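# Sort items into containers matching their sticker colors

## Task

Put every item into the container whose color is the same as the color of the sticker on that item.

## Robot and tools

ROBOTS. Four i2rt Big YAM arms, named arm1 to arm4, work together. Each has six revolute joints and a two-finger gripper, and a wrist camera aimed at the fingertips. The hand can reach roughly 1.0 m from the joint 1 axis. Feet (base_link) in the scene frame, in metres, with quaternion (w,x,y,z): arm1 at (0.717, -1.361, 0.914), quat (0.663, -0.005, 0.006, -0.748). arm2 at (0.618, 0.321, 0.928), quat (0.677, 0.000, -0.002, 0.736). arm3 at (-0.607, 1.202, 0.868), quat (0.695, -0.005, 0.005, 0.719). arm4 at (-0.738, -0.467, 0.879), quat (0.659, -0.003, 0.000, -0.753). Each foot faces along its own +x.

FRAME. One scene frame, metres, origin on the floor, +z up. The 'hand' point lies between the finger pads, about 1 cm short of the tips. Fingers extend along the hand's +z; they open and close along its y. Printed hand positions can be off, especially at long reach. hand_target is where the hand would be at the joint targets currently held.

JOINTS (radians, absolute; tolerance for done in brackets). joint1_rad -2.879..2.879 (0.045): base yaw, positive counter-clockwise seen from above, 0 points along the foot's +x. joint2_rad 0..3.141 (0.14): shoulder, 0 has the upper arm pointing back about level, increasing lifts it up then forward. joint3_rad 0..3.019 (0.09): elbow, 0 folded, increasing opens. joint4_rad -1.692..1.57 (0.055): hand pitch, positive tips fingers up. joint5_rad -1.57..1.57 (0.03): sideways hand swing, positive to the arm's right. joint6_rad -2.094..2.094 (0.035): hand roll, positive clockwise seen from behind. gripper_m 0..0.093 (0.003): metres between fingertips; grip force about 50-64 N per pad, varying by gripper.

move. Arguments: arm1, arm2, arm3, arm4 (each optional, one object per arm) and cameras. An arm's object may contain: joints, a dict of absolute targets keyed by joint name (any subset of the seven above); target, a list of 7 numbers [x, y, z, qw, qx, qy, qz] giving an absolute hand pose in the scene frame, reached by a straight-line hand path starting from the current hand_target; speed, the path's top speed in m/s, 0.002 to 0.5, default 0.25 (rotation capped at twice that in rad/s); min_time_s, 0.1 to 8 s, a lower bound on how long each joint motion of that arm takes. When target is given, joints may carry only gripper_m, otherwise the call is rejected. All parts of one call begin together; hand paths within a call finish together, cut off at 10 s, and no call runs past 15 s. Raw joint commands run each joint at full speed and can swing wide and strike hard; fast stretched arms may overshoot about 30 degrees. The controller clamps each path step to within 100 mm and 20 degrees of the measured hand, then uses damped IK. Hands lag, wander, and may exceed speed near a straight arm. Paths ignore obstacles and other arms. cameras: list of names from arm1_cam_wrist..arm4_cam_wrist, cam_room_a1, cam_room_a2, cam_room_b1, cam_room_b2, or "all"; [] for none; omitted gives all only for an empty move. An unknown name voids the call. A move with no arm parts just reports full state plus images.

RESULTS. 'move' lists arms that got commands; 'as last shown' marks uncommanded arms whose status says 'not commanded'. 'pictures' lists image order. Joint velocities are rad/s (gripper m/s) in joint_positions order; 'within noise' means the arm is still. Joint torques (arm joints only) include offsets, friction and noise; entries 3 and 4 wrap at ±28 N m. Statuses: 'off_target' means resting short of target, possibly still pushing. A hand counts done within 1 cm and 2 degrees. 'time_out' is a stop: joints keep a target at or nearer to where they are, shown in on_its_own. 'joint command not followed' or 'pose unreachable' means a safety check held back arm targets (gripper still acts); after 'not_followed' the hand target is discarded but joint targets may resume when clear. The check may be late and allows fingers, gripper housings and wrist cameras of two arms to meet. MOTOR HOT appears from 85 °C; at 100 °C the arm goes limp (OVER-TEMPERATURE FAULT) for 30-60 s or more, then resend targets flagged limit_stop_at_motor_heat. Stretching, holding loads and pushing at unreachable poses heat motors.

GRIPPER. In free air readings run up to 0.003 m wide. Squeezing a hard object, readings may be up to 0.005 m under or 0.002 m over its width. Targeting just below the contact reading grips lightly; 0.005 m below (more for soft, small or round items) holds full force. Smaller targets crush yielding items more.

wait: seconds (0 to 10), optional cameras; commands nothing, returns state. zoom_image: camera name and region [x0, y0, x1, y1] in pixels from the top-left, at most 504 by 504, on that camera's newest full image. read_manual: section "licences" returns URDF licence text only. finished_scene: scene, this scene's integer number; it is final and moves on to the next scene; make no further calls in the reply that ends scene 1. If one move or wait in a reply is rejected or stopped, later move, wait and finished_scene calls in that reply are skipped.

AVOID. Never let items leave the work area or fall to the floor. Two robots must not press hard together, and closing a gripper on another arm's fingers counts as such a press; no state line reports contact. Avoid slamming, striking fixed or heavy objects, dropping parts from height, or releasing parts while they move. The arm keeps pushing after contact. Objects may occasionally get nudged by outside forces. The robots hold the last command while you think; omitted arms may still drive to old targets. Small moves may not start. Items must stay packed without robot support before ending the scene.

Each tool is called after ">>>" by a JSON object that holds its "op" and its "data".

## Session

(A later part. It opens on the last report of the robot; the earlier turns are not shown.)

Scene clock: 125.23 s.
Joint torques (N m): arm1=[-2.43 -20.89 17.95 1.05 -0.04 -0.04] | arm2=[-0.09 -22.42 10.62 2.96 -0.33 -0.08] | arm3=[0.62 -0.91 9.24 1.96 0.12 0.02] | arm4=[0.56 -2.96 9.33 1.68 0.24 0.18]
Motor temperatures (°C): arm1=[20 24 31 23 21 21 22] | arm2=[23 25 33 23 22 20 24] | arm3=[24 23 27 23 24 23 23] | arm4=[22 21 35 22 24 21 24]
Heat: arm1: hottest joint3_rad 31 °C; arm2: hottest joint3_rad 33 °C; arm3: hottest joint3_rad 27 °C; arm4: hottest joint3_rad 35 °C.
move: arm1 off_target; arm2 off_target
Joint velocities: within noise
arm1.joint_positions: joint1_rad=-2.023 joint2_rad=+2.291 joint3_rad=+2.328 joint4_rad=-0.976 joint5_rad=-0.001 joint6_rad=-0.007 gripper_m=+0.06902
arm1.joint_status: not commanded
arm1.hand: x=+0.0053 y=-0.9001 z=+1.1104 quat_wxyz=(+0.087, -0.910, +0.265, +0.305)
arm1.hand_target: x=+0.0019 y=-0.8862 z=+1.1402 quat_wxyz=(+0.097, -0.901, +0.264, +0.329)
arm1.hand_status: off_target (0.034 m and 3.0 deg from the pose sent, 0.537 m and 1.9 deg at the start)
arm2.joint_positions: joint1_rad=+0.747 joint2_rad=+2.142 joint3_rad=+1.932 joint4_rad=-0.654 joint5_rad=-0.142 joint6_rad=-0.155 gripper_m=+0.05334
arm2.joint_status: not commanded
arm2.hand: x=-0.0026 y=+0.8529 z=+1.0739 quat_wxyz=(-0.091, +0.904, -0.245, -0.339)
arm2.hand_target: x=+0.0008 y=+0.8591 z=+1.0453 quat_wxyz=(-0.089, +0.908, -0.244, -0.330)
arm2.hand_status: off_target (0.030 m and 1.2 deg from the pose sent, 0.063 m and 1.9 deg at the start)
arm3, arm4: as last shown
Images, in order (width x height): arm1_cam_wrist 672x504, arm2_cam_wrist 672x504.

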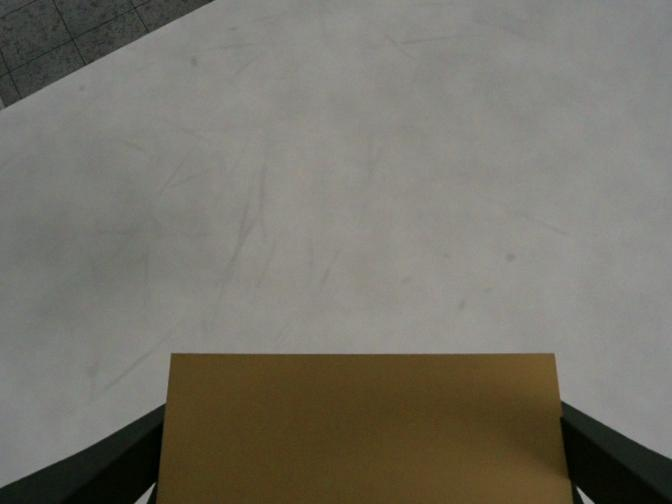

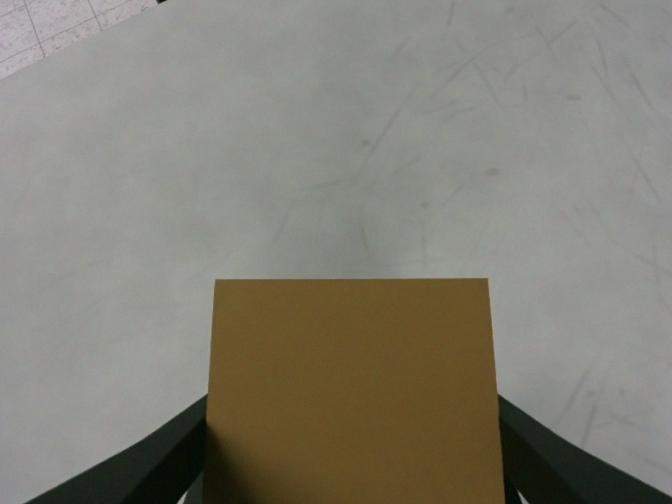

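>>> {"op": "move", "data": {"arm1": {"target":[0.0,-0.885,1.05,0.0963,-0.902,0.2646,0.3282],"speed":0.15}, "arm2": {"target":[0.0,0.86,1.026,0.0888,-0.9078,0.2441,0.3303],"speed":0.08}}}

>>> {"op": "move", "data": {"arm1": {"target":[0.0,-0.885,1.028,0.0963,-0.902,0.2646,0.3282],"speed":0.08}, "arm2": {"target":[0.0,0.86,1.013,0.0888,-0.9078,0.2441,0.3303],"speed":0.06}}}

>>> {"op": "move", "data": {"arm1": {"target":[0.0,-0.885,1.014,0.0963,-0.902,0.2646,0.3282],"speed":0.06}, "arm2": {"target":[0.0,0.86,1.002,0.0888,-0.9078,0.2441,0.3303],"speed":0.06}}}

Scene clock: 133.87 s.
Joint torques (N m): arm1=[-2.78 -20.6 12.1 2.07 -0.06 -0.07] | arm2=[-0.09 -22.48 10.61 2.96 -0.31 -0.08] | arm3=[0.67 -0.91 9.26 1.96 0.11 0.02] | arm4=[0.85 -2.78 9.31 1.52 0.23 0.14]
Motor temperatures (°C): arm1=[20 24 33 23 21 21 22] | arm2=[23 26 33 23 22 20 24] | arm3=[24 23 27 23 24 23 23] | arm4=[22 21 35 22 24 21 24]
Heat: arm1: hottest joint3_rad 33 °C; arm2: hottest joint3_rad 33 °C; arm3: hottest joint3_rad 27 °C; arm4: hottest joint3_rad 35 °C.
move: arm1 off_target; arm2 off_target
Joint velocities: within noise
arm1.joint_positions: joint1_rad=-2.023 joint2_rad=+2.302 joint3_rad=+2.173 joint4_rad=-0.778 joint5_rad=-0.002 joint6_rad=-0.007 gripper_m=+0.06902
arm1.joint_status: not commanded
arm1.hand: x=-0.0005 y=-0.8962 z=+1.0490 quat_wxyz=(+0.091, -0.905, +0.264, +0.320)
arm1.hand_target: x=+0.0003 y=-0.8851 z=+1.0503 quat_wxyz=(+0.096, -0.902, +0.265, +0.328)
arm1.hand_status: off_target (0.011 m and 1.2 deg from the pose sent, 0.062 m and 3.0 deg at the start)
arm2.joint_positions: joint1_rad=+0.747 joint2_rad=+2.158 joint3_rad=+1.907 joint4_rad=-0.615 joint5_rad=-0.142 joint6_rad=-0.155 gripper_m=+0.05334
arm2.joint_status: not commanded
arm2.hand: x=-0.0030 y=+0.8534 z=+1.0540 quat_wxyz=(-0.091, +0.904, -0.245, -0.339)
arm2.hand_target: x=+0.0008 y=+0.8591 z=+1.0263 quat_wxyz=(-0.089, +0.908, -0.244, -0.330)
arm2.hand_status: off_target (0.029 m and 1.1 deg from the pose sent, 0.048 m and 1.2 deg at the start)
arm3, arm4: as last shown
pictures: none

Scene clock: 134.83 s.
Joint torques (N m): arm1=[-2.96 -20.89 11.69 2.15 -0.05 -0.01] | arm2=[-0.09 -22.53 10.47 2.99 -0.32 -0.08] | arm3=[0.62 -0.79 9.26 1.99 0.13 0.01] | arm4=[0.38 -3.08 9.36 1.57 0.23 0.14]
Motor temperatures (°C): arm1=[20 25 33 23 21 21 22] | arm2=[23 26 33 23 22 20 24] | arm3=[24 23 27 23 24 23 23] | arm4=[22 21 35 22 24 21 24]
Heat: arm1: hottest joint3_rad 33 °C; arm2: hottest joint3_rad 33 °C; arm3: hottest joint3_rad 27 °C; arm4: hottest joint3_rad 35 °C.
move: arm1 off_target; arm2 off_target
Joint velocities: within noise
arm1.joint_positions: joint1_rad=-2.023 joint2_rad=+2.306 joint3_rad=+2.138 joint4_rad=-0.729 joint5_rad=-0.002 joint6_rad=-0.007 gripper_m=+0.06902
arm1.joint_status: not commanded
arm1.hand: x=-0.0012 y=-0.8958 z=+1.0347 quat_wxyz=(+0.093, -0.904, +0.264, +0.324)
arm1.hand_target: x=+0.0004 y=-0.8851 z=+1.0280 quat_wxyz=(+0.096, -0.902, +0.265, +0.328)
arm1.hand_status: off_target (0.013 m and 0.6 deg from the pose sent, 0.024 m and 1.2 deg at the start)
arm2.joint_positions: joint1_rad=+0.747 joint2_rad=+2.169 joint3_rad=+1.892 joint4_rad=-0.588 joint5_rad=-0.142 joint6_rad=-0.155 gripper_m=+0.05334
arm2.joint_status: not commanded
arm2.hand: x=-0.0035 y=+0.8539 z=+1.0420 quat_wxyz=(-0.091, +0.904, -0.245, -0.339)
arm2.hand_target: x=+0.0008 y=+0.8590 z=+1.0134 quat_wxyz=(-0.089, +0.908, -0.244, -0.330)
arm2.hand_status: off_target (0.030 m and 1.2 deg from the pose sent, 0.042 m and 1.1 deg at the start)
arm3, arm4: as last shown
pictures: none

Scene clock: 135.80 s.
Joint torques (N m): arm1=[-2.9 -20.72 11.67 2.17 -0.09 -0.02] | arm2=[-0.09 -21.95 10.13 2.92 -0.3 -0.07] | arm3=[0.5 -0.85 9.24 1.99 0.11 0.01] | arm4=[0.79 -3.25 9.28 1.63 0.25 0.16]
Motor temperatures (°C): arm1=[20 25 33 23 21 21 22] | arm2=[23 26 33 23 22 20 24] | arm3=[24 23 27 23 24 23 23] | arm4=[22 21 35 22 24 21 24]
Heat: arm1: hottest joint3_rad 33 °C; arm2: hottest joint3_rad 33 °C; arm3: hottest joint3_rad 27 °C; arm4: hottest joint3_rad 35 °C.
move: arm1 off_target; arm2 off_target
Joint velocities: within noise
arm1.joint_positions: joint1_rad=-2.023 joint2_rad=+2.314 joint3_rad=+2.116 joint4_rad=-0.699 joint5_rad=-0.002 joint6_rad=-0.008 gripper_m=+0.06902
arm1.joint_status: not commanded
arm1.hand: x=-0.0014 y=-0.8959 z=+1.0207 quat_wxyz=(+0.093, -0.904, +0.263, +0.324)
arm1.hand_target: x=+0.0003 y=-0.8852 z=+1.0141 quat_wxyz=(+0.096, -0.902, +0.264, +0.328)
arm1.hand_status: off_target (0.013 m and 0.7 deg from the pose sent, 0.023 m and 0.6 deg at the start)
arm2.joint_positions: joint1_rad=+0.747 joint2_rad=+2.173 joint3_rad=+1.882 joint4_rad=-0.564 joint5_rad=-0.142 joint6_rad=-0.155 gripper_m=+0.05334
arm2.joint_status: not commanded
arm2.hand: x=-0.0046 y=+0.8549 z=+1.0379 quat_wxyz=(-0.093, +0.902, -0.244, -0.344)
arm2.hand_target: x=+0.0011 y=+0.8588 z=+1.0026 quat_wxyz=(-0.089, +0.908, -0.244, -0.330)
arm2.hand_status: off_target (0.037 m and 1.8 deg from the pose sent, 0.041 m and 1.2 deg at the start)
arm3, arm4: as last shown
pictures: none

>>> {"op": "move", "data": {"arm1": {"target":[0.0,-0.885,1.003,0.0963,-0.902,0.2646,0.3282],"speed":0.06}, "arm2": {"target":[0.0,0.86,0.993,0.0888,-0.9078,0.2441,0.3303],"speed":0.06}}}

>>> {"op": "move", "data": {"arm1": {"target":[0.0,-0.885,0.994,0.0963,-0.902,0.2646,0.3282],"speed":0.06}, "arm2": {"target":[0.0,0.86,1.008,0.0888,-0.9078,0.2441,0.3303],"speed":0.06}}}

Scene clock: 140.63 s.
Joint torques (N m): arm1=[-2.78 -20.37 11.49 2.17 -0.11 -0.06] | arm2=[0.09 -21.48 9.76 2.82 -0.3 -0.06] | arm3=[0.62 -0.97 9.25 1.95 0.11 0.02] | arm4=[0.67 -2.78 9.37 1.66 0.23 0.14]
Motor temperatures (°C): arm1=[20 25 33 23 21 21 22] | arm2=[23 26 33 23 22 20 24] | arm3=[24 23 28 23 24 23 23] | arm4=[22 21 35 22 24 21 24]
Heat: arm1: hottest joint3_rad 33 °C; arm2: hottest joint3_rad 33 °C; arm3: hottest joint3_rad 28 °C; arm4: hottest joint3_rad 35 °C.
move: arm1 off_target; arm2 off_target
Joint velocities: within noise
arm1.joint_positions: joint1_rad=-2.023 joint2_rad=+2.317 joint3_rad=+2.103 joint4_rad=-0.675 joint5_rad=-0.002 joint6_rad=-0.008 gripper_m=+0.06902
arm1.joint_status: not commanded
arm1.hand: x=-0.0023 y=-0.8953 z=+1.0153 quat_wxyz=(+0.094, -0.902, +0.263, +0.328)
arm1.hand_target: x=+0.0004 y=-0.8854 z=+1.0030 quat_wxyz=(+0.096, -0.902, +0.265, +0.328)
arm1.hand_status: off_target (0.016 m and 0.3 deg from the pose sent, 0.021 m and 0.7 deg at the start)
arm2.joint_positions: joint1_rad=+0.747 joint2_rad=+2.173 joint3_rad=+1.875 joint4_rad=-0.543 joint5_rad=-0.142 joint6_rad=-0.156 gripper_m=+0.05334
arm2.joint_status: not commanded
arm2.hand: x=-0.0059 y=+0.8560 z=+1.0375 quat_wxyz=(-0.096, +0.900, -0.243, -0.349)
arm2.hand_target: x=+0.0015 y=+0.8583 z=+0.9938 quat_wxyz=(-0.088, +0.908, -0.244, -0.330)
arm2.hand_status: off_target (0.045 m and 2.5 deg from the pose sent, 0.045 m and 1.8 deg at the start)
arm3, arm4: as last shown
pictures: none

Scene clock: 141.60 s.
Joint torques (N m): arm1=[-2.32 -19.49 10.76 2.1 -0.07 -0.03] | arm2=[-0.03 -22.3 11.58 1.48 -0.3 -0.07] | arm3=[0.5 -1.03 9.28 2 0.12 0.02] | arm4=[1.03 -2.43 9.4 1.63 0.24 0.12]
Motor temperatures (°C): arm1=[20 25 33 23 21 21 22] | arm2=[23 26 33 23 22 20 24] | arm3=[24 23 28 23 24 23 23] | arm4=[22 21 35 22 24 21 24]
Heat: arm1: hottest joint3_rad 33 °C; arm2: hottest joint3_rad 33 °C; arm3: hottest joint3_rad 28 °C; arm4: hottest joint3_rad 35 °C.
move: arm1 off_target; arm2 off_target
Joint velocities: within noise
arm1.joint_positions: joint1_rad=-2.024 joint2_rad=+2.317 joint3_rad=+2.096 joint4_rad=-0.654 joint5_rad=-0.002 joint6_rad=-0.009 gripper_m=+0.06902
arm1.joint_status: not commanded
arm1.hand: x=-0.0039 y=-0.8939 z=+1.0148 quat_wxyz=(+0.096, -0.900, +0.262, +0.334)
arm1.hand_target: x=+0.0007 y=-0.8853 z=+0.9942 quat_wxyz=(+0.096, -0.902, +0.265, +0.328)
arm1.hand_status: off_target (0.023 m and 0.8 deg from the pose sent, 0.024 m and 0.3 deg at the start)
arm2.joint_positions: joint1_rad=+0.747 joint2_rad=+2.173 joint3_rad=+1.874 joint4_rad=-0.541 joint5_rad=-0.142 joint6_rad=-0.156 gripper_m=+0.05334
arm2.joint_status: not commanded
arm2.hand: x=-0.0058 y=+0.8559 z=+1.0370 quat_wxyz=(-0.096, +0.900, -0.243, -0.350)
arm2.hand_target: x=+0.0006 y=+0.8592 z=+1.0083 quat_wxyz=(-0.089, +0.907, -0.244, -0.330)
arm2.hand_status: off_target (0.030 m and 2.5 deg from the pose sent, 0.030 m and 2.5 deg at the start)
arm3, arm4: as last shown
pictures: none

>>> {"op": "move", "data": {"arm1": {"target":[0.0,-0.885,1.006,0.0963,-0.902,0.2646,0.3282],"speed":0.1}, "arm2": {"joints":{"gripper_m":0.08}}}}

>>> {"op": "move", "data": {"arm1": {"joints":{"gripper_m":0.093}}, "arm2": {"target":[0.056,0.827,1.09,0.0888,-0.9078,0.2441,0.3303],"speed":0.12}}}

>>> {"op": "move", "data": {"arm1": {"target":[0.055,-0.918,1.09,0.0963,-0.902,0.2646,0.3282],"speed":0.12}, "arm2": {"target":[0.38,0.58,1.13,0.0888,-0.9078,0.2441,0.3303],"speed":0.3}}}

>>> {"op": "move", "data": {"arm1": {"target":[0.43,-1.16,1.14,0.0963,-0.902,0.2646,0.3282],"speed":0.3}, "arm3": {"target":[-0.055,0.90,1.135,0.3302,0.2449,0.9076,-0.0891],"speed":0.25}, "arm4": {"target":[-0.075,-0.86,1.13,0.3279,0.267,0.9013,-0.0971],"speed":0.22}, "cameras": ["arm3_cam_wrist","arm4_cam_wrist"]}}

Scene clock: 150.67 s.
Joint torques (N m): arm1=[-2.2 -20.19 12.68 1.01 -0.07 -0.05] | arm2=[-0.03 -22.48 11.58 1.51 -0.28 -0.05] | arm3=[0.62 -0.85 9.26 1.96 0.12 0.02] | arm4=[1.08 -2.96 9.35 1.52 0.25 0.2]
Motor temperatures (°C): arm1=[20 26 34 23 21 21 22] | arm2=[23 27 33 23 22 20 24] | arm3=[24 23 28 23 24 23 23] | arm4=[22 21 35 22 24 21 24]
Heat: arm1: hottest joint3_rad 34 °C; arm2: hottest joint3_rad 33 °C; arm3: hottest joint3_rad 28 °C; arm4: hottest joint3_rad 35 °C.
move: arm1 off_target; arm2 done
Joint velocities: within noise
arm1.joint_positions: joint1_rad=-2.024 joint2_rad=+2.317 joint3_rad=+2.096 joint4_rad=-0.654 joint5_rad=-0.002 joint6_rad=-0.009 gripper_m=+0.06902
arm1.joint_status: not commanded
arm1.hand: x=-0.0039 y=-0.8939 z=+1.0148 quat_wxyz=(+0.096, -0.900, +0.262, +0.334)
arm1.hand_target: x=+0.0003 y=-0.8850 z=+1.0061 quat_wxyz=(+0.096, -0.902, +0.265, +0.328)
arm1.hand_status: off_target (0.013 m and 0.8 deg from the pose sent, 0.013 m and 0.8 deg at the start)
arm2.joint_positions: joint1_rad=+0.747 joint2_rad=+2.173 joint3_rad=+1.874 joint4_rad=-0.541 joint5_rad=-0.142 joint6_rad=-0.157 gripper_m=+0.07993
arm2.joint_status: all done
arm2.hand: x=-0.0058 y=+0.8559 z=+1.0364 quat_wxyz=(-0.096, +0.900, -0.243, -0.349)
arm2.hand_target: x=+0.0006 y=+0.8592 z=+1.0083 quat_wxyz=(-0.088, +0.907, -0.244, -0.330)
arm2.hand_status: not commanded
arm3, arm4: as last shown
pictures: none

Scene clock: 152.30 s.
Joint torques (N m): arm1=[-2.26 -20.13 12.77 1.11 -0.08 0.02] | arm2=[-0.03 -23 10.21 1.47 -0.31 -0.08] | arm3=[0.5 -1.08 9.22 1.98 0.13 0.02] | arm4=[1.14 -2.9 9.31 1.58 0.25 0.16]
Motor temperatures (°C): arm1=[20 26 34 23 21 21 22] | arm2=[23 27 33 23 22 20 24] | arm3=[24 23 28 23 24 23 23] | arm4=[22 21 35 22 24 21 24]
Heat: arm1: hottest joint3_rad 34 °C; arm2: hottest joint3_rad 33 °C; arm3: hottest joint3_rad 28 °C; arm4: hottest joint3_rad 35 °C.
move: arm1 done; arm2 off_target
Joint velocities: within noise
arm1.joint_positions: joint1_rad=-2.024 joint2_rad=+2.317 joint3_rad=+2.096 joint4_rad=-0.654 joint5_rad=-0.003 joint6_rad=-0.009 gripper_m=+0.09297
arm1.joint_status: all done
arm1.hand: x=-0.0039 y=-0.8940 z=+1.0145 quat_wxyz=(+0.096, -0.900, +0.262, +0.334)
arm1.hand_target: x=+0.0002 y=-0.8852 z=+1.0060 quat_wxyz=(+0.096, -0.902, +0.265, +0.328)
arm1.hand_status: not commanded
arm2.joint_positions: joint1_rad=+0.725 joint2_rad=+1.973 joint3_rad=+1.721 joint4_rad=-0.609 joint5_rad=-0.156 joint6_rad=-0.172 gripper_m=+0.07993
arm2.joint_status: not commanded
arm2.hand: x=+0.0473 y=+0.8273 z=+1.0994 quat_wxyz=(-0.093, +0.902, -0.245, -0.342)
arm2.hand_target: x=+0.0559 y=+0.8270 z=+1.0901 quat_wxyz=(-0.089, +0.907, -0.244, -0.330)
arm2.hand_status: off_target (0.013 m and 1.5 deg from the pose sent, 0.087 m and 2.5 deg at the start)
arm3.joint_positions: joint1_rad=-2.051 joint2_rad=+0.673 joint3_rad=+0.845 joint4_rad=-1.066 joint5_rad=+0.029 joint6_rad=+0.043 gripper_m=+0.09400
arm3.joint_status: not commanded
arm3.hand: x=-0.3393 y=+1.0724 z=+1.1617 quat_wxyz=(-0.325, -0.230, -0.913, +0.086)
arm3.hand_target: x=-0.3374 y=+1.0681 z=+1.1594 quat_wxyz=(-0.326, -0.238, -0.911, +0.087)
arm3.hand_status: not commanded
arm4.joint_positions: joint1_rad=+1.271 joint2_rad=+0.814 joint3_rad=+0.842 joint4_rad=-0.918 joint5_rad=+0.076 joint6_rad=+0.076 gripper_m=+0.09399
arm4.joint_status: not commanded
arm4.hand: x=-0.4260 y=-0.6246 z=+1.1490 quat_wxyz=(-0.320, -0.249, -0.909, +0.097)
arm4.hand_target: x=-0.4216 y=-0.6276 z=+1.1491 quat_wxyz=(-0.324, -0.256, -0.905, +0.097)
arm4.hand_status: not commanded
pictures: none

Scene clock: 154.47 s.
Joint torques (N m): arm1=[-3.19 -21.01 11.21 1.05 -0.04 -0.02] | arm2=[0.26 -4.37 10.5 1.39 -0.42 -0.08] | arm3=[0.62 -0.79 9.17 1.96 0.11 0.01] | arm4=[0.26 -3.14 9.37 1.65 0.23 0.19]
Motor temperatures (°C): arm1=[20 26 34 23 21 21 22] | arm2=[23 27 33 23 22 20 24] | arm3=[24 23 28 24 24 23 23] | arm4=[22 21 35 22 24 21 24]
Heat: arm1: hottest joint3_rad 34 °C; arm2: hottest joint3_rad 33 °C; arm3: hottest joint3_rad 28 °C; arm4: hottest joint3_rad 35 °C.
move: arm1 off_target; arm2 off_target
Joint velocities: within noise
arm1.joint_positions: joint1_rad=-2.028 joint2_rad=+2.110 joint3_rad=+1.900 joint4_rad=-0.693 joint5_rad=-0.005 joint6_rad=-0.010 gripper_m=+0.09297
arm1.joint_status: not commanded
arm1.hand: x=+0.0479 y=-0.9238 z=+1.0714 quat_wxyz=(+0.092, -0.905, +0.264, +0.321)
arm1.hand_target: x=+0.0549 y=-0.9180 z=+1.0895 quat_wxyz=(+0.096, -0.902, +0.265, +0.328)
arm1.hand_status: off_target (0.021 m and 1.0 deg from the pose sent, 0.099 m and 0.8 deg at the start)
arm2.joint_positions: joint1_rad=+0.526 joint2_rad=+0.856 joint3_rad=+0.695 joint4_rad=-0.728 joint5_rad=-0.277 joint6_rad=-0.330 gripper_m=+0.07993
arm2.joint_status: not commanded
arm2.hand: x=+0.3759 y=+0.5831 z=+1.1412 quat_wxyz=(-0.097, +0.902, -0.245, -0.343)
arm2.hand_target: x=+0.3800 y=+0.5800 z=+1.1303 quat_wxyz=(-0.089, +0.907, -0.244, -0.330)
arm2.hand_status: off_target (0.012 m and 1.8 deg from the pose sent, 0.416 m and 1.5 deg at the start)
arm3, arm4: as last shown
pictures: none

Scene clock: 157.07 s.
Joint torques (N m): arm1=[-2.78 -0.15 12.07 1.09 -0.07 -0.04] | arm2=[0.09 -4.37 10.52 1.39 -0.42 -0.07] | arm3=[-0.03 -15.68 14.11 1.57 -0.03 -0.11] | arm4=[0.15 -21.54 13.23 0.5 -0.04 -0.09]
Motor temperatures (°C): arm1=[20 26 34 23 21 21 22] | arm2=[23 27 32 23 22 20 24] | arm3=[24 23 28 24 24 23 23] | arm4=[22 21 36 22 24 21 24]
Heat: arm1: hottest joint3_rad 34 °C; arm2: hottest joint3_rad 32 °C; arm3: hottest joint3_rad 28 °C; arm4: hottest joint3_rad 36 °C.
move: arm1 done; arm3 off_target; arm4 off_target
Joint velocities: within noise
arm1.joint_positions: joint1_rad=-2.054 joint2_rad=+0.827 joint3_rad=+0.717 joint4_rad=-0.765 joint5_rad=-0.021 joint6_rad=-0.031 gripper_m=+0.09297
arm1.joint_status: not commanded
arm1.hand: x=+0.4276 y=-1.1629 z=+1.1422 quat_wxyz=(+0.096, -0.900, +0.263, +0.335)
arm1.hand_target: x=+0.4300 y=-1.1600 z=+1.1399 quat_wxyz=(+0.096, -0.902, +0.265, +0.328)
arm1.hand_status: done (0.004 m and 0.8 deg from the pose sent, 0.454 m and 1.0 deg at the start)
arm2: as last shown
arm3.joint_positions: joint1_rad=-2.094 joint2_rad=+1.574 joint3_rad=+1.383 joint4_rad=-0.746 joint5_rad=+0.010 joint6_rad=+0.033 gripper_m=+0.09400
arm3.joint_status: not commanded
arm3.hand: x=-0.0670 y=+0.9163 z=+1.1087 quat_wxyz=(-0.305, -0.244, -0.917, +0.081)
arm3.hand_target: x=-0.0566 y=+0.9009 z=+1.1352 quat_wxyz=(-0.330, -0.245, -0.907, +0.089)
arm3.hand_status: off_target (0.033 m and 3.2 deg from the pose sent, 0.334 m and 1.9 deg at the start)
arm4.joint_positions: joint1_rad=+1.180 joint2_rad=+1.939 joint3_rad=+1.867 joint4_rad=-0.823 joint5_rad=+0.029 joint6_rad=+0.052 gripper_m=+0.09399
arm4.joint_status: not commanded
arm4.hand: x=-0.0838 y=-0.8496 z=+1.1155 quat_wxyz=(-0.317, -0.272, -0.904, +0.093)
arm4.hand_target: x=-0.0759 y=-0.8594 z=+1.1300 quat_wxyz=(-0.328, -0.267, -0.901, +0.097)
arm4.hand_status: off_target (0.020 m and 1.4 deg from the pose sent, 0.423 m and 2.4 deg at the start)
Images, in order (width x height): arm3_cam_wrist 672x504, arm4_cam_wrist 672x504.

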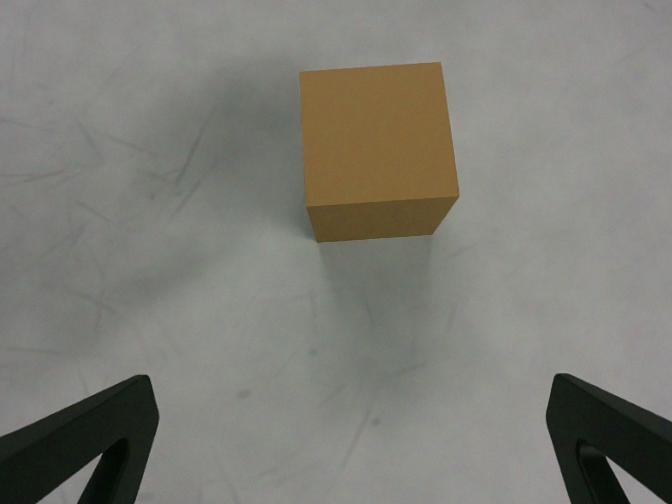

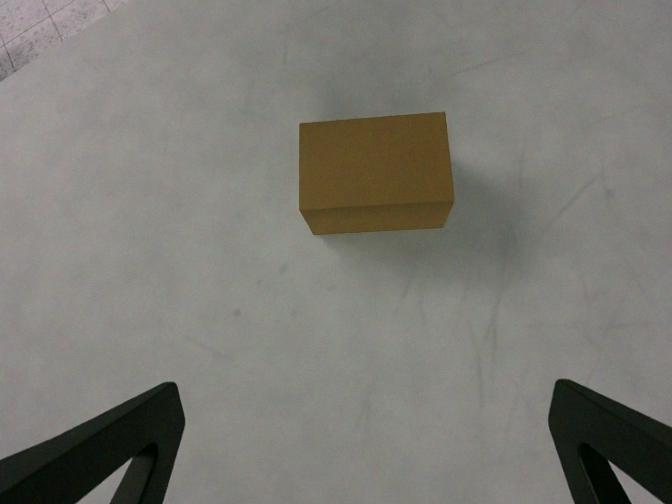

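>>> {"op": "move", "data": {"arm3": {"target":[0.020,0.839,1.071,0.3336,0.2075,0.9168,-0.0755],"speed":0.13}, "arm4": {"target":[-0.015,-0.918,1.05,0.33,0.2457,0.9073,-0.0894],"speed":0.15}, "cameras": ["arm3_cam_wrist","arm4_cam_wrist"]}}

Scene clock: 171.83 s.
Joint torques (N m): arm1=[-2.02 -0.5 11.88 1.21 -0.09 -0.05] | arm2=[0.15 -4.37 10.56 1.4 -0.41 -0.07] | arm3=[0.32 -19.84 14.11 1.72 -0.1 -0.13] | arm4=[0.38 -24.76 13.15 1.18 -0.08 -0.11]
Motor temperatures (°C): arm1=[20 25 34 23 21 21 22] | arm2=[23 26 32 23 22 20 24] | arm3=[24 24 29 23 24 23 23] | arm4=[22 24 35 22 24 21 24]
Heat: arm1: hottest joint3_rad 34 °C; arm2: hottest joint3_rad 32 °C; arm3: hottest joint3_rad 29 °C; arm4: hottest joint3_rad 35 °C.
move: arm3 off_target; arm4 off_target
Joint velocities: within noise
arm1, arm2: as last shown
arm3.joint_positions: joint1_rad=-2.138 joint2_rad=+1.848 joint3_rad=+1.579 joint4_rad=-0.671 joint5_rad=-0.070 joint6_rad=-0.062 gripper_m=+0.09400
arm3.joint_status: not commanded
arm3.hand: x=+0.0062 y=+0.8572 z=+1.0475 quat_wxyz=(-0.308, -0.209, -0.926, +0.065)
arm3.hand_target: x=+0.0182 y=+0.8399 z=+1.0712 quat_wxyz=(-0.333, -0.208, -0.917, +0.076)
arm3.hand_status: off_target (0.033 m and 3.3 deg from the pose sent, 0.122 m and 5.4 deg at the start)
arm4.joint_positions: joint1_rad=+1.146 joint2_rad=+2.211 joint3_rad=+2.121 joint4_rad=-0.815 joint5_rad=-0.023 joint6_rad=-0.010 gripper_m=+0.09399
arm4.joint_status: not commanded
arm4.hand: x=-0.0258 y=-0.9055 z=+1.0420 quat_wxyz=(-0.316, -0.251, -0.911, +0.083)
arm4.hand_target: x=-0.0162 y=-0.9174 z=+1.0499 quat_wxyz=(-0.330, -0.246, -0.907, +0.090)
arm4.hand_status: off_target (0.018 m and 2.0 deg from the pose sent, 0.117 m and 3.3 deg at the start)
Images, in order (width x height): arm3_cam_wrist 672x504, arm4_cam_wrist 672x504.

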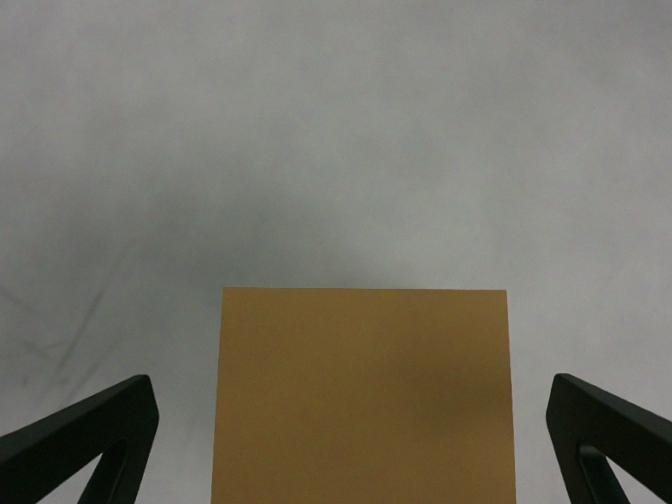

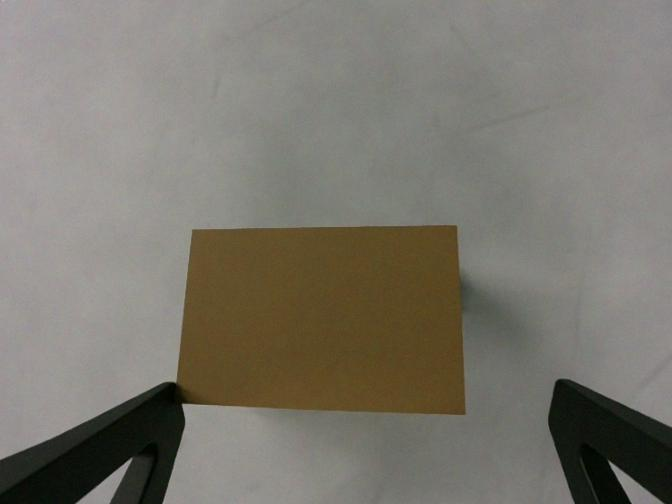

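>>> {"op": "move", "data": {"arm3": {"joints":{"gripper_m":0.042}}, "arm4": {"target":[0.011,-0.922,1.014,0.33,0.2457,0.9073,-0.0894],"speed":0.12}, "cameras": ["arm3_cam_wrist","arm4_cam_wrist"]}}

Scene clock: 179.93 s.
Joint torques (N m): arm1=[-3.08 -0.73 11.78 0.91 -0.08 -0.07] | arm2=[0.21 -4.48 10.54 1.4 -0.42 -0.08] | arm3=[0.21 -19.78 14.06 1.72 -0.07 -0.12] | arm4=[0.56 -25.35 12.94 1.32 0.14 0.02]
Motor temperatures (°C): arm1=[20 25 34 23 21 21 22] | arm2=[23 26 32 22 22 20 23] | arm3=[24 24 30 23 24 23 23] | arm4=[22 25 38 22 24 21 24]
Heat: arm1: hottest joint3_rad 34 °C; arm2: hottest joint3_rad 32 °C; arm3: hottest joint3_rad 30 °C; arm4: hottest joint3_rad 38 °C.
move: arm3 off_target; arm4 off_target
Joint velocities: within noise
arm1, arm2: as last shown
arm3.joint_positions: joint1_rad=-2.138 joint2_rad=+1.848 joint3_rad=+1.579 joint4_rad=-0.671 joint5_rad=-0.071 joint6_rad=-0.063 gripper_m=+0.05327
arm3.joint_status: gripper_m off_target (ended at +0.05331, target +0.04200)
arm3.hand: x=+0.0063 y=+0.8573 z=+1.0475 quat_wxyz=(-0.308, -0.208, -0.926, +0.065)
arm3.hand_target: x=+0.0182 y=+0.8400 z=+1.0712 quat_wxyz=(-0.333, -0.207, -0.917, +0.076)
arm3.hand_status: not commanded
arm4.joint_positions: joint1_rad=+1.151 joint2_rad=+2.304 joint3_rad=+2.214 joint4_rad=-0.805 joint5_rad=-0.020 joint6_rad=-0.010 gripper_m=+0.09399
arm4.joint_status: not commanded
arm4.hand: x=-0.0027 y=-0.9158 z=+1.0154 quat_wxyz=(-0.319, -0.249, -0.910, +0.085)
arm4.hand_target: x=+0.0099 y=-0.9214 z=+1.0139 quat_wxyz=(-0.330, -0.246, -0.907, +0.089)
arm4.hand_status: off_target (0.015 m and 1.4 deg from the pose sent, 0.049 m and 1.9 deg at the start)
Images, in order (width x height): arm3_cam_wrist 672x504, arm4_cam_wrist 672x504.

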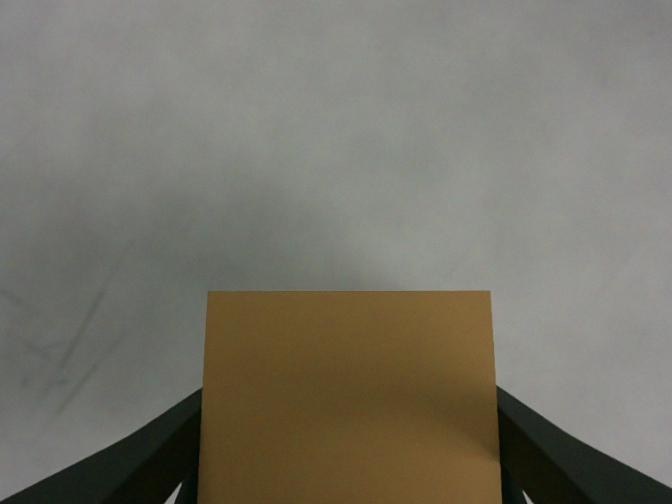

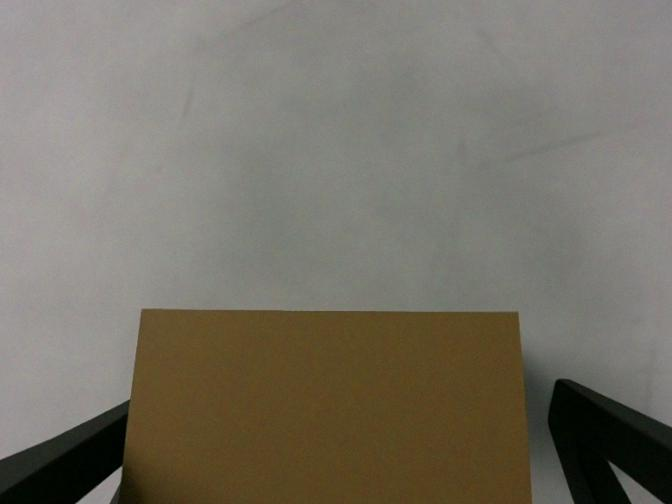

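>>> {"op": "move", "data": {"arm4": {"joints":{"gripper_m":0.06}}}}

>>> {"op": "move", "data": {"arm3": {"target":[0.01,0.848,1.145,0.3302,0.2449,0.9076,-0.0891],"speed":0.18}, "arm4": {"target":[-0.01,-0.912,1.085,0.3279,0.267,0.9013,-0.0971],"speed":0.18}, "cameras": ["arm3_cam_wrist","arm4_cam_wrist"]}}

Scene clock: 188.90 s.
Joint torques (N m): arm1=[-3.02 -0.03 11.9 1.14 -0.11 -0.06] | arm2=[0.32 -4.42 10.56 1.37 -0.4 -0.08] | arm3=[0.15 -19.78 14.08 1.72 -0.05 -0.11] | arm4=[0.97 -25.23 12.86 1.36 0.09 0.01]
Motor temperatures (°C): arm1=[20 25 34 23 21 21 22] | arm2=[23 26 32 22 22 20 23] | arm3=[24 24 31 23 24 23 24] | arm4=[22 26 37 22 24 21 24]
Heat: arm1: hottest joint3_rad 34 °C; arm2: hottest joint3_rad 32 °C; arm3: hottest joint3_rad 31 °C; arm4: hottest joint3_rad 37 °C.
move: arm4 off_target
Joint velocities: within noise
arm1, arm2, arm3: as last shown
arm4.joint_positions: joint1_rad=+1.151 joint2_rad=+2.305 joint3_rad=+2.215 joint4_rad=-0.805 joint5_rad=-0.019 joint6_rad=-0.010 gripper_m=+0.06970
arm4.joint_status: gripper_m off_target (ended at +0.06973, target +0.06000)
arm4.hand: x=-0.0026 y=-0.9159 z=+1.0155 quat_wxyz=(-0.319, -0.249, -0.910, +0.086)
arm4.hand_target: x=+0.0099 y=-0.9214 z=+1.0138 quat_wxyz=(-0.330, -0.246, -0.907, +0.089)
arm4.hand_status: not commanded
pictures: none

Scene clock: 190.13 s.
Joint torques (N m): arm1=[-2.37 -0.79 11.82 1.03 -0.06 -0.05] | arm2=[0.26 -4.31 10.56 1.4 -0.41 -0.08] | arm3=[1.38 -20.78 14.01 0.98 0.15 0.01] | arm4=[1.44 -29.51 12.9 0.65 0.21 0.18]
Motor temperatures (°C): arm1=[20 25 34 23 21 21 22] | arm2=[23 26 32 22 22 20 23] | arm3=[24 24 31 23 24 23 24] | arm4=[22 26 37 22 24 21 24]
Heat: arm1: hottest joint3_rad 34 °C; arm2: hottest joint3_rad 32 °C; arm3: hottest joint3_rad 31 °C; arm4: hottest joint3_rad 37 °C.
move: arm3 off_target; arm4 off_target
Joint velocities: within noise
arm1, arm2: as last shown
arm3.joint_positions: joint1_rad=-2.138 joint2_rad=+1.800 joint3_rad=+1.690 joint4_rad=-0.819 joint5_rad=-0.012 joint6_rad=-0.001 gripper_m=+0.05327
arm3.joint_status: not commanded
arm3.hand: x=-0.0016 y=+0.8509 z=+1.1158 quat_wxyz=(-0.307, -0.245, -0.916, +0.084)
arm3.hand_target: x=+0.0088 y=+0.8488 z=+1.1451 quat_wxyz=(-0.331, -0.245, -0.907, +0.089)
arm3.hand_status: off_target (0.032 m and 2.8 deg from the pose sent, 0.098 m and 6.0 deg at the start)
arm4.joint_positions: joint1_rad=+1.151 joint2_rad=+2.256 joint3_rad=+2.215 joint4_rad=-0.889 joint5_rad=+0.010 joint6_rad=+0.012 gripper_m=+0.06970
arm4.joint_status: not commanded
arm4.hand: x=-0.0202 y=-0.9110 z=+1.0430 quat_wxyz=(-0.300, -0.265, -0.912, +0.091)
arm4.hand_target: x=-0.0117 y=-0.9111 z=+1.0848 quat_wxyz=(-0.328, -0.267, -0.901, +0.097)
arm4.hand_status: off_target (0.043 m and 3.5 deg from the pose sent, 0.070 m and 2.9 deg at the start)
Images, in order (width x height): arm3_cam_wrist 672x504, arm4_cam_wrist 672x504.

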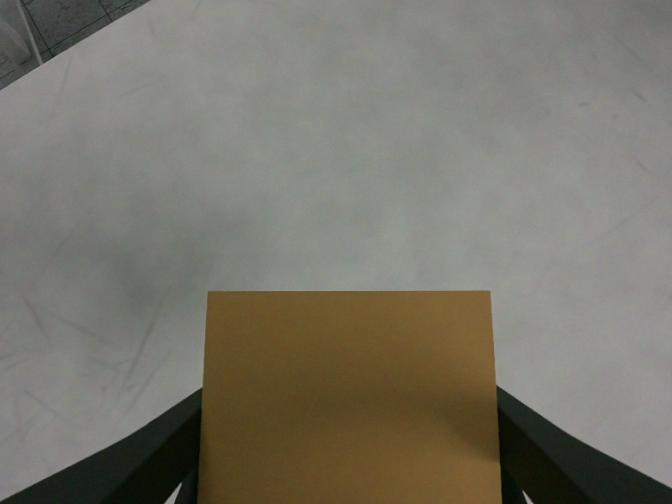

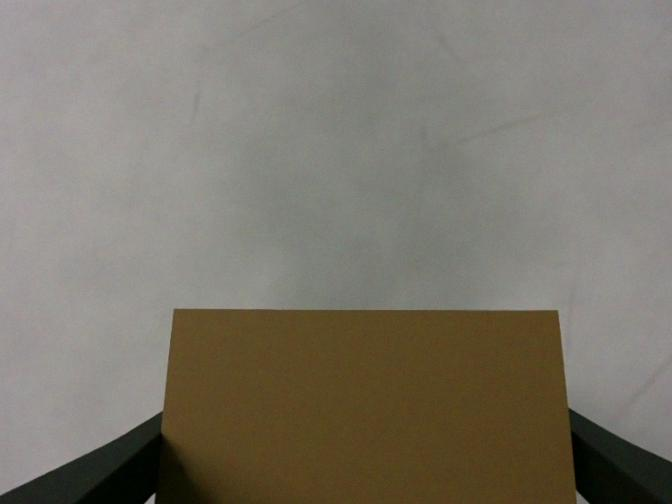

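>>> {"op": "move", "data": {"arm3": {"target":[-0.34,1.07,1.17,0.3302,0.2449,0.9076,-0.0891],"speed":0.35}, "arm4": {"target":[-0.42,-0.63,1.15,0.3279,0.267,0.9013,-0.0971],"speed":0.35}}}

>>> {"op": "move", "data": {"arm3": {"joints":{"joint1_rad":0.714},"min_time_s":3}, "arm4": {"joints":{"joint1_rad":-1.585},"min_time_s":3}}}

>>> {"op": "move", "data": {"arm3": {"target":[-1.085,1.715,0.93,0.1364,-0.8621,0.3748,0.3137],"speed":0.3}, "arm4": {"target":[-1.465,-0.332,0.93,0.0316,-0.936,0.0869,0.3405],"speed":0.3}, "cameras": ["arm3_cam_wrist","arm4_cam_wrist"]}}

Scene clock: 196.27 s.
Joint torques (N m): arm1=[-2.78 -1.08 11.88 1.07 -0.07 -0.04] | arm2=[0.38 -4.48 10.55 1.39 -0.41 -0.08] | arm3=[2.26 -1.26 9.37 1.11 0.18 0] | arm4=[1.55 -2.84 9.52 0.65 0.25 0.19]
Motor temperatures (°C): arm1=[20 25 35 23 21 21 22] | arm2=[23 25 32 22 22 20 23] | arm3=[24 24 32 23 24 23 24] | arm4=[22 27 37 22 24 21 25]
Heat: arm1: hottest joint3_rad 35 °C; arm2: hottest joint3_rad 32 °C; arm3: hottest joint3_rad 32 °C; arm4: hottest joint3_rad 37 °C.
move: arm3 done; arm4 done
Joint velocities: within noise
arm1, arm2: as last shown
arm3.joint_positions: joint1_rad=-2.065 joint2_rad=+0.667 joint3_rad=+0.866 joint4_rad=-1.068 joint5_rad=+0.040 joint6_rad=+0.062 gripper_m=+0.05327
arm3.joint_status: not commanded
arm3.hand: x=-0.3412 y=+1.0663 z=+1.1740 quat_wxyz=(-0.335, -0.247, -0.905, +0.093)
arm3.hand_target: x=-0.3401 y=+1.0699 z=+1.1700 quat_wxyz=(-0.330, -0.245, -0.907, +0.089)
arm3.hand_status: done (0.006 m and 0.8 deg from the pose sent, 0.407 m and 2.8 deg at the start)
arm4.joint_positions: joint1_rad=+1.263 joint2_rad=+0.818 joint3_rad=+0.842 joint4_rad=-0.881 joint5_rad=+0.083 joint6_rad=+0.098 gripper_m=+0.06970
arm4.joint_status: not commanded
arm4.hand: x=-0.4209 y=-0.6312 z=+1.1537 quat_wxyz=(-0.336, -0.262, -0.899, +0.100)
arm4.hand_target: x=-0.4201 y=-0.6300 z=+1.1500 quat_wxyz=(-0.328, -0.267, -0.901, +0.097)
arm4.hand_status: done (0.004 m and 1.1 deg from the pose sent, 0.500 m and 3.5 deg at the start)
pictures: none

Scene clock: 199.60 s.
Joint torques (N m): arm1=[-2.67 -0.5 11.82 1.16 -0.05 -0.05] | arm2=[0.26 -4.48 10.58 1.42 -0.41 -0.08] | arm3=[1.96 -1.49 9.35 1.03 0.11 0.02] | arm4=[0.85 -2.84 9.46 0.8 0.15 0.17]
Motor temperatures (°C): arm1=[20 25 35 23 21 21 22] | arm2=[23 25 32 22 22 20 23] | arm3=[24 24 32 23 24 23 24] | arm4=[22 26 38 22 24 21 25]
Heat: arm1: hottest joint3_rad 35 °C; arm2: hottest joint3_rad 32 °C; arm3: hottest joint3_rad 32 °C; arm4: hottest joint3_rad 38 °C.
move: arm3 done; arm4 done
Joint velocities: within noise
arm1, arm2: as last shown
arm3.joint_positions: joint1_rad=+0.704 joint2_rad=+0.667 joint3_rad=+0.866 joint4_rad=-1.068 joint5_rad=+0.042 joint6_rad=+0.063 gripper_m=+0.05327
arm3.joint_status: all done
arm3.hand: x=-0.8043 y=+1.4340 z=+1.1684 quat_wxyz=(-0.141, +0.845, -0.415, -0.308)
arm3.hand_target: x=-0.8058 y=+1.4318 z=+1.1644 quat_wxyz=(-0.137, +0.847, -0.415, -0.303)
arm3.hand_status: not commanded
arm4.joint_positions: joint1_rad=-1.584 joint2_rad=+0.818 joint3_rad=+0.842 joint4_rad=-0.881 joint5_rad=+0.086 joint6_rad=+0.099 gripper_m=+0.06971
arm4.joint_status: all done
arm4.hand: x=-1.0872 y=-0.3985 z=+1.1560 quat_wxyz=(+0.046, -0.926, +0.130, +0.350)
arm4.hand_target: x=-1.0872 y=-0.3982 z=+1.1524 quat_wxyz=(+0.045, -0.929, +0.136, +0.342)
arm4.hand_status: not commanded
pictures: none

Scene clock: 201.87 s.
Joint torques (N m): arm1=[-2.84 -0.97 11.88 1.01 -0.09 -0.03] | arm2=[0.26 -4.37 10.52 1.4 -0.41 -0.08] | arm3=[2.32 -20.6 11.97 1.7 -0.05 -0.13] | arm4=[0.03 -21.71 11.29 1.18 -0.08 -0.08]
Motor temperatures (°C): arm1=[20 25 35 23 21 21 22] | arm2=[23 25 32 22 22 20 23] | arm3=[24 24 32 23 24 23 24] | arm4=[22 26 38 22 24 21 25]
Heat: arm1: hottest joint3_rad 35 °C; arm2: hottest joint3_rad 32 °C; arm3: hottest joint3_rad 32 °C; arm4: hottest joint3_rad 38 °C.
move: arm3 off_target; arm4 off_target
Joint velocities: within noise
arm1: as last shown
arm2.joint_positions: joint1_rad=+0.526 joint2_rad=+0.856 joint3_rad=+0.695 joint4_rad=-0.728 joint5_rad=-0.277 joint6_rad=-0.330 gripper_m=+0.07993
arm2.joint_status: not commanded
arm2.hand: x=+0.3759 y=+0.5831 z=+1.1412 quat_wxyz=(-0.097, +0.902, -0.245, -0.343)
arm2.hand_target: x=+0.3800 y=+0.5800 z=+1.1303 quat_wxyz=(-0.089, +0.907, -0.244, -0.330)
arm2.hand_status: not commanded
arm3.joint_positions: joint1_rad=+0.707 joint2_rad=+1.921 joint3_rad=+1.302 joint4_rad=-0.309 joint5_rad=+0.011 joint6_rad=+0.005 gripper_m=+0.05327
arm3.joint_status: not commanded
arm3.hand: x=-1.0615 y=+1.7025 z=+0.9027 quat_wxyz=(-0.126, +0.868, -0.388, -0.284)
arm3.hand_target: x=-1.0836 y=+1.7135 z=+0.9307 quat_wxyz=(-0.136, +0.862, -0.375, -0.314)
arm3.hand_status: off_target (0.038 m and 4.0 deg from the pose sent, 0.463 m and 5.1 deg at the start)
arm4.joint_positions: joint1_rad=-1.611 joint2_rad=+2.029 joint3_rad=+1.441 joint4_rad=-0.335 joint5_rad=+0.010 joint6_rad=+0.014 gripper_m=+0.06971
arm4.joint_status: not commanded
arm4.hand: x=-1.4447 y=-0.3407 z=+0.9125 quat_wxyz=(+0.028, -0.943, +0.091, +0.319)
arm4.hand_target: x=-1.4636 y=-0.3321 z=+0.9306 quat_wxyz=(+0.032, -0.936, +0.087, +0.341)
arm4.hand_status: off_target (0.028 m and 2.6 deg from the pose sent, 0.445 m and 5.5 deg at the start)
Images, in order (width x height): arm3_cam_wrist 672x504, arm4_cam_wrist 672x504.

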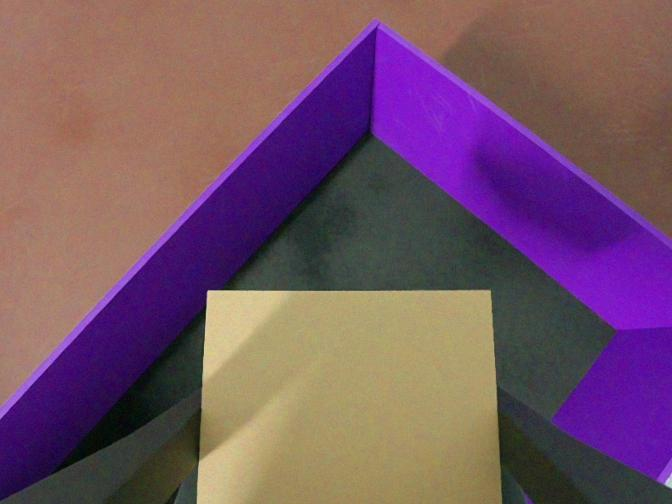

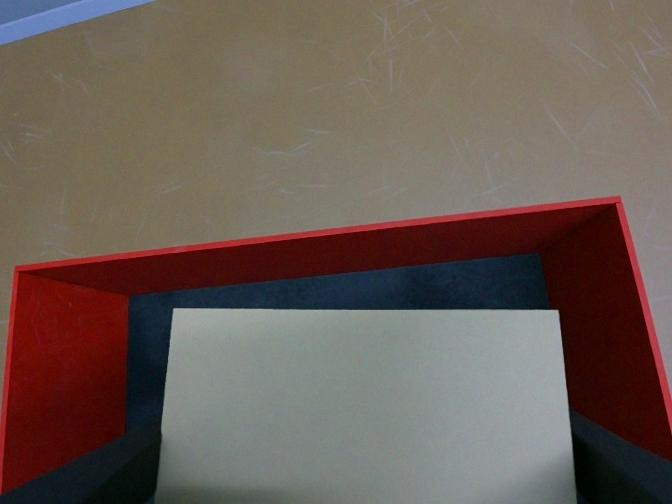

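>>> {"op": "move", "data": {"arm3": {"target":[-1.085,1.695,0.81,0.1364,-0.8621,0.3748,0.3137],"speed":0.2}, "arm4": {"target":[-1.455,-0.334,0.80,0.0316,-0.936,0.0869,0.3405],"speed":0.2}, "cameras": ["arm3_cam_wrist","arm4_cam_wrist"]}}

>>> {"op": "move", "data": {"arm3": {"target":[-1.085,1.695,0.788,0.1364,-0.8621,0.3748,0.3137],"speed":0.08}, "arm4": {"target":[-1.455,-0.334,0.772,0.0316,-0.936,0.0869,0.3405],"speed":0.08}}}

>>> {"op": "move", "data": {"arm3": {"target":[-1.085,1.695,0.775,0.1364,-0.8621,0.3748,0.3137],"speed":0.06}, "arm4": {"target":[-1.455,-0.334,0.757,0.0316,-0.936,0.0869,0.3405],"speed":0.06}}}

Scene clock: 221.80 s.
Joint torques (N m): arm1=[-2.96 -0.67 11.75 1.09 -0.1 -0.04] | arm2=[0.32 -4.48 10.55 1.43 -0.41 -0.08] | arm3=[2.32 -21.95 6.9 1.99 0.16 0.02] | arm4=[0.26 -22.95 7.24 1.77 -0.07 -0.1]
Motor temperatures (°C): arm1=[20 24 35 23 21 21 22] | arm2=[23 25 32 22 22 20 23] | arm3=[24 25 33 23 24 23 24] | arm4=[22 27 38 22 24 21 26]
Heat: arm1: hottest joint3_rad 35 °C; arm2: hottest joint3_rad 32 °C; arm3: hottest joint3_rad 33 °C; arm4: hottest joint3_rad 38 °C.
move: arm3 off_target; arm4 done
Joint velocities: within noise
arm1.joint_positions: joint1_rad=-2.054 joint2_rad=+0.827 joint3_rad=+0.717 joint4_rad=-0.765 joint5_rad=-0.021 joint6_rad=-0.031 gripper_m=+0.09297
arm1.joint_status: not commanded
arm1.hand: x=+0.4276 y=-1.1629 z=+1.1422 quat_wxyz=(+0.096, -0.900, +0.263, +0.335)
arm1.hand_target: x=+0.4300 y=-1.1600 z=+1.1399 quat_wxyz=(+0.096, -0.902, +0.265, +0.328)
arm1.hand_status: not commanded
arm2: as last shown
arm3.joint_positions: joint1_rad=+0.728 joint2_rad=+2.104 joint3_rad=+1.253 joint4_rad=-0.037 joint5_rad=+0.020 joint6_rad=+0.007 gripper_m=+0.05327
arm3.joint_status: not commanded
arm3.hand: x=-1.0746 y=+1.6966 z=+0.8025 quat_wxyz=(-0.134, +0.865, -0.379, -0.301)
arm3.hand_target: x=-1.0850 y=+1.6949 z=+0.8101 quat_wxyz=(-0.136, +0.862, -0.375, -0.314)
arm3.hand_status: off_target (0.013 m and 1.6 deg from the pose sent, 0.096 m and 4.0 deg at the start)
arm4.joint_positions: joint1_rad=-1.611 joint2_rad=+2.230 joint3_rad=+1.408 joint4_rad=-0.080 joint5_rad=+0.010 joint6_rad=+0.014 gripper_m=+0.06971
arm4.joint_status: not commanded
arm4.hand: x=-1.4488 y=-0.3405 z=+0.7962 quat_wxyz=(+0.029, -0.940, +0.090, +0.329)
arm4.hand_target: x=-1.4549 y=-0.3339 z=+0.8002 quat_wxyz=(+0.032, -0.936, +0.087, +0.340)
arm4.hand_status: done (0.010 m and 1.5 deg from the pose sent, 0.113 m and 2.6 deg at the start)
Images, in order (width x height): arm3_cam_wrist 672x504, arm4_cam_wrist 672x504.

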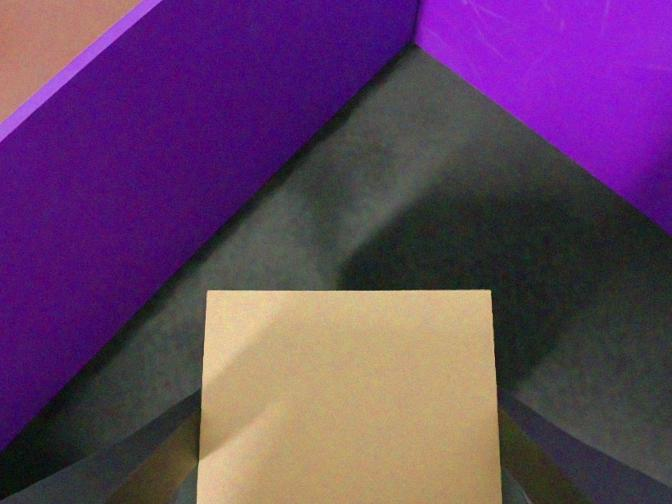

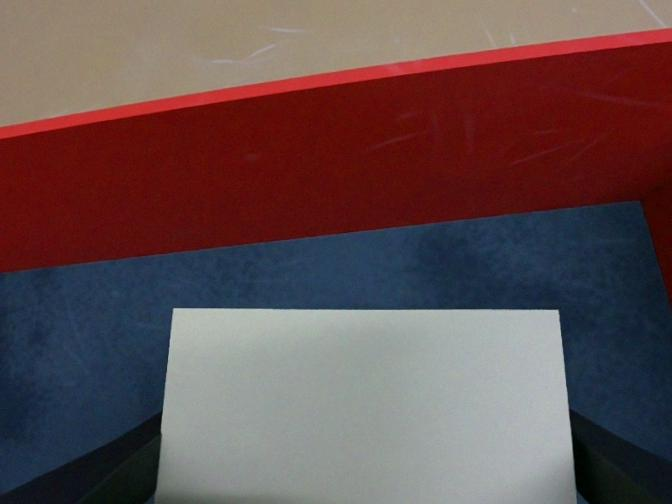

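Scene clock: 222.87 s.
Joint torques (N m): arm1=[-2.26 -0.03 11.95 1.1 -0.11 -0.04] | arm2=[0.15 -4.31 10.52 1.42 -0.41 -0.07] | arm3=[2.32 -20.37 6.79 2.07 0.15 0.02] | arm4=[-0.15 -21.77 7.28 1.8 -0.04 -0.1]
Motor temperatures (°C): arm1=[20 24 35 23 21 21 22] | arm2=[23 25 32 22 22 20 23] | arm3=[24 25 33 23 24 23 24] | arm4=[22 27 38 22 24 21 26]
Heat: arm1: hottest joint3_rad 35 °C; arm2: hottest joint3_rad 32 °C; arm3: hottest joint3_rad 33 °C; arm4: hottest joint3_rad 38 °C.
move: arm3 done; arm4 done
Joint velocities: within noise
arm1, arm2: as last shown
arm3.joint_positions: joint1_rad=+0.728 joint2_rad=+2.133 joint3_rad=+1.253 joint4_rad=+0.005 joint5_rad=+0.020 joint6_rad=+0.007 gripper_m=+0.05327
arm3.joint_status: not commanded
arm3.hand: x=-1.0763 y=+1.6983 z=+0.7902 quat_wxyz=(-0.136, +0.863, -0.378, -0.307)
arm3.hand_target: x=-1.0850 y=+1.6949 z=+0.7881 quat_wxyz=(-0.136, +0.862, -0.375, -0.314)
arm3.hand_status: done (0.010 m and 0.8 deg from the pose sent, 0.018 m and 1.6 deg at the start)
arm4.joint_positions: joint1_rad=-1.611 joint2_rad=+2.266 joint3_rad=+1.408 joint4_rad=-0.033 joint5_rad=+0.009 joint6_rad=+0.013 gripper_m=+0.06971
arm4.joint_status: not commanded
arm4.hand: x=-1.4501 y=-0.3404 z=+0.7785 quat_wxyz=(+0.029, -0.938, +0.090, +0.335)
arm4.hand_target: x=-1.4547 y=-0.3342 z=+0.7722 quat_wxyz=(+0.032, -0.936, +0.087, +0.340)
arm4.hand_status: done (0.010 m and 0.8 deg from the pose sent, 0.026 m and 1.5 deg at the start)
pictures: none

Scene clock: 223.87 s.
Joint torques (N m): arm1=[-3.14 -0.26 11.81 1.36 -0.1 -0.04] | arm2=[0.21 -4.37 10.56 1.4 -0.41 -0.08] | arm3=[2.26 -20.48 6.86 2.03 0.15 0.01] | arm4=[0.97 -22.12 7.51 1.72 -0.06 -0.09]
Motor temperatures (°C): arm1=[20 24 35 23 21 21 22] | arm2=[23 25 32 22 22 20 23] | arm3=[24 25 33 23 24 23 24] | arm4=[22 27 38 22 24 21 26]
Heat: arm1: hottest joint3_rad 35 °C; arm2: hottest joint3_rad 32 °C; arm3: hottest joint3_rad 33 °C; arm4: hottest joint3_rad 38 °C.
move: arm3 done; arm4 off_target
Joint velocities: within noise
arm1, arm2: as last shown
arm3.joint_positions: joint1_rad=+0.728 joint2_rad=+2.158 joint3_rad=+1.253 joint4_rad=+0.029 joint5_rad=+0.020 joint6_rad=+0.007 gripper_m=+0.05327
arm3.joint_status: not commanded
arm3.hand: x=-1.0759 y=+1.6977 z=+0.7774 quat_wxyz=(-0.136, +0.863, -0.378, -0.307)
arm3.hand_target: x=-1.0850 y=+1.6949 z=+0.7752 quat_wxyz=(-0.136, +0.862, -0.375, -0.314)
arm3.hand_status: done (0.010 m and 0.9 deg from the pose sent, 0.018 m and 0.8 deg at the start)
arm4.joint_positions: joint1_rad=-1.611 joint2_rad=+2.293 joint3_rad=+1.408 joint4_rad=-0.008 joint5_rad=+0.009 joint6_rad=+0.013 gripper_m=+0.06971
arm4.joint_status: not commanded
arm4.hand: x=-1.4481 y=-0.3406 z=+0.7630 quat_wxyz=(+0.029, -0.938, +0.090, +0.333)
arm4.hand_target: x=-1.4546 y=-0.3340 z=+0.7572 quat_wxyz=(+0.032, -0.936, +0.087, +0.340)
arm4.hand_status: off_target (0.011 m and 1.0 deg from the pose sent, 0.023 m and 0.8 deg at the start)
pictures: none

>>> {"op": "move", "data": {"arm3": {"target":[-1.085,1.695,0.764,0.1364,-0.8621,0.3748,0.3137],"speed":0.06}, "arm4": {"target":[-1.455,-0.334,0.744,0.0316,-0.936,0.0869,0.3405],"speed":0.06}}}

>>> {"op": "move", "data": {"arm3": {"target":[-1.085,1.695,0.757,0.1364,-0.8621,0.3748,0.3137],"speed":0.06}, "arm4": {"target":[-1.455,-0.334,0.734,0.0316,-0.936,0.0869,0.3405],"speed":0.06}}}

Scene clock: 231.50 s.
Joint torques (N m): arm1=[-2.78 -0.5 11.95 1.16 -0.09 -0.04] | arm2=[0.26 -4.37 10.54 1.4 -0.42 -0.08] | arm3=[2.26 -18.96 6.97 1.96 0.14 0.01] | arm4=[0.62 -21.89 7.77 1.65 -0.06 -0.06]
Motor temperatures (°C): arm1=[20 24 35 23 21 21 21] | arm2=[23 25 32 22 22 20 23] | arm3=[24 25 32 23 24 23 24] | arm4=[22 27 37 22 24 21 26]
Heat: arm1: hottest joint3_rad 35 °C; arm2: hottest joint3_rad 32 °C; arm3: hottest joint3_rad 32 °C; arm4: hottest joint3_rad 37 °C.
move: arm3 off_target; arm4 off_target
Joint velocities: within noise
arm1, arm2: as last shown
arm3.joint_positions: joint1_rad=+0.728 joint2_rad=+2.165 joint3_rad=+1.253 joint4_rad=+0.053 joint5_rad=+0.020 joint6_rad=+0.007 gripper_m=+0.05327
arm3.joint_status: not commanded
arm3.hand: x=-1.0779 y=+1.6998 z=+0.7766 quat_wxyz=(-0.139, +0.860, -0.377, -0.314)
arm3.hand_target: x=-1.0847 y=+1.6947 z=+0.7644 quat_wxyz=(-0.136, +0.862, -0.375, -0.314)
arm3.hand_status: off_target (0.015 m and 0.4 deg from the pose sent, 0.016 m and 0.9 deg at the start)
arm4.joint_positions: joint1_rad=-1.611 joint2_rad=+2.319 joint3_rad=+1.408 joint4_rad=+0.012 joint5_rad=+0.009 joint6_rad=+0.013 gripper_m=+0.06971
arm4.joint_status: not commanded
arm4.hand: x=-1.4456 y=-0.3411 z=+0.7483 quat_wxyz=(+0.029, -0.939, +0.090, +0.331)
arm4.hand_target: x=-1.4545 y=-0.3340 z=+0.7443 quat_wxyz=(+0.032, -0.936, +0.087, +0.340)
arm4.hand_status: off_target (0.013 m and 1.3 deg from the pose sent, 0.021 m and 1.0 deg at the start)
pictures: none

Scene clock: 232.47 s.
Joint torques (N m): arm1=[-2.37 -0.85 11.77 1.11 -0.1 -0.07] | arm2=[0.38 -4.25 10.52 1.39 -0.42 -0.08] | arm3=[2.37 -18.02 6.97 1.87 0.14 0.01] | arm4=[0.32 -21.48 8.06 1.69 -0.04 -0.04]
Motor temperatures (°C): arm1=[20 24 35 23 21 21 21] | arm2=[23 25 32 22 22 20 23] | arm3=[24 25 32 23 24 23 24] | arm4=[22 26 37 22 24 21 26]
Heat: arm1: hottest joint3_rad 35 °C; arm2: hottest joint3_rad 32 °C; arm3: hottest joint3_rad 32 °C; arm4: hottest joint3_rad 37 °C.
move: arm3 off_target; arm4 off_target
Joint velocities: within noise
arm1, arm2: as last shown
arm3.joint_positions: joint1_rad=+0.728 joint2_rad=+2.169 joint3_rad=+1.253 joint4_rad=+0.068 joint5_rad=+0.020 joint6_rad=+0.008 gripper_m=+0.05327
arm3.joint_status: not commanded
arm3.hand: x=-1.0793 y=+1.7013 z=+0.7763 quat_wxyz=(-0.141, +0.858, -0.376, -0.319)
arm3.hand_target: x=-1.0844 y=+1.6944 z=+0.7575 quat_wxyz=(-0.136, +0.862, -0.375, -0.314)
arm3.hand_status: off_target (0.021 m and 0.9 deg from the pose sent, 0.021 m and 0.4 deg at the start)
arm4.joint_positions: joint1_rad=-1.611 joint2_rad=+2.330 joint3_rad=+1.408 joint4_rad=+0.030 joint5_rad=+0.009 joint6_rad=+0.010 gripper_m=+0.06971
arm4.joint_status: not commanded
arm4.hand: x=-1.4463 y=-0.3410 z=+0.7435 quat_wxyz=(+0.030, -0.938, +0.089, +0.334)
arm4.hand_target: x=-1.4542 y=-0.3341 z=+0.7343 quat_wxyz=(+0.032, -0.936, +0.087, +0.340)
arm4.hand_status: off_target (0.015 m and 0.8 deg from the pose sent, 0.019 m and 1.3 deg at the start)
pictures: none


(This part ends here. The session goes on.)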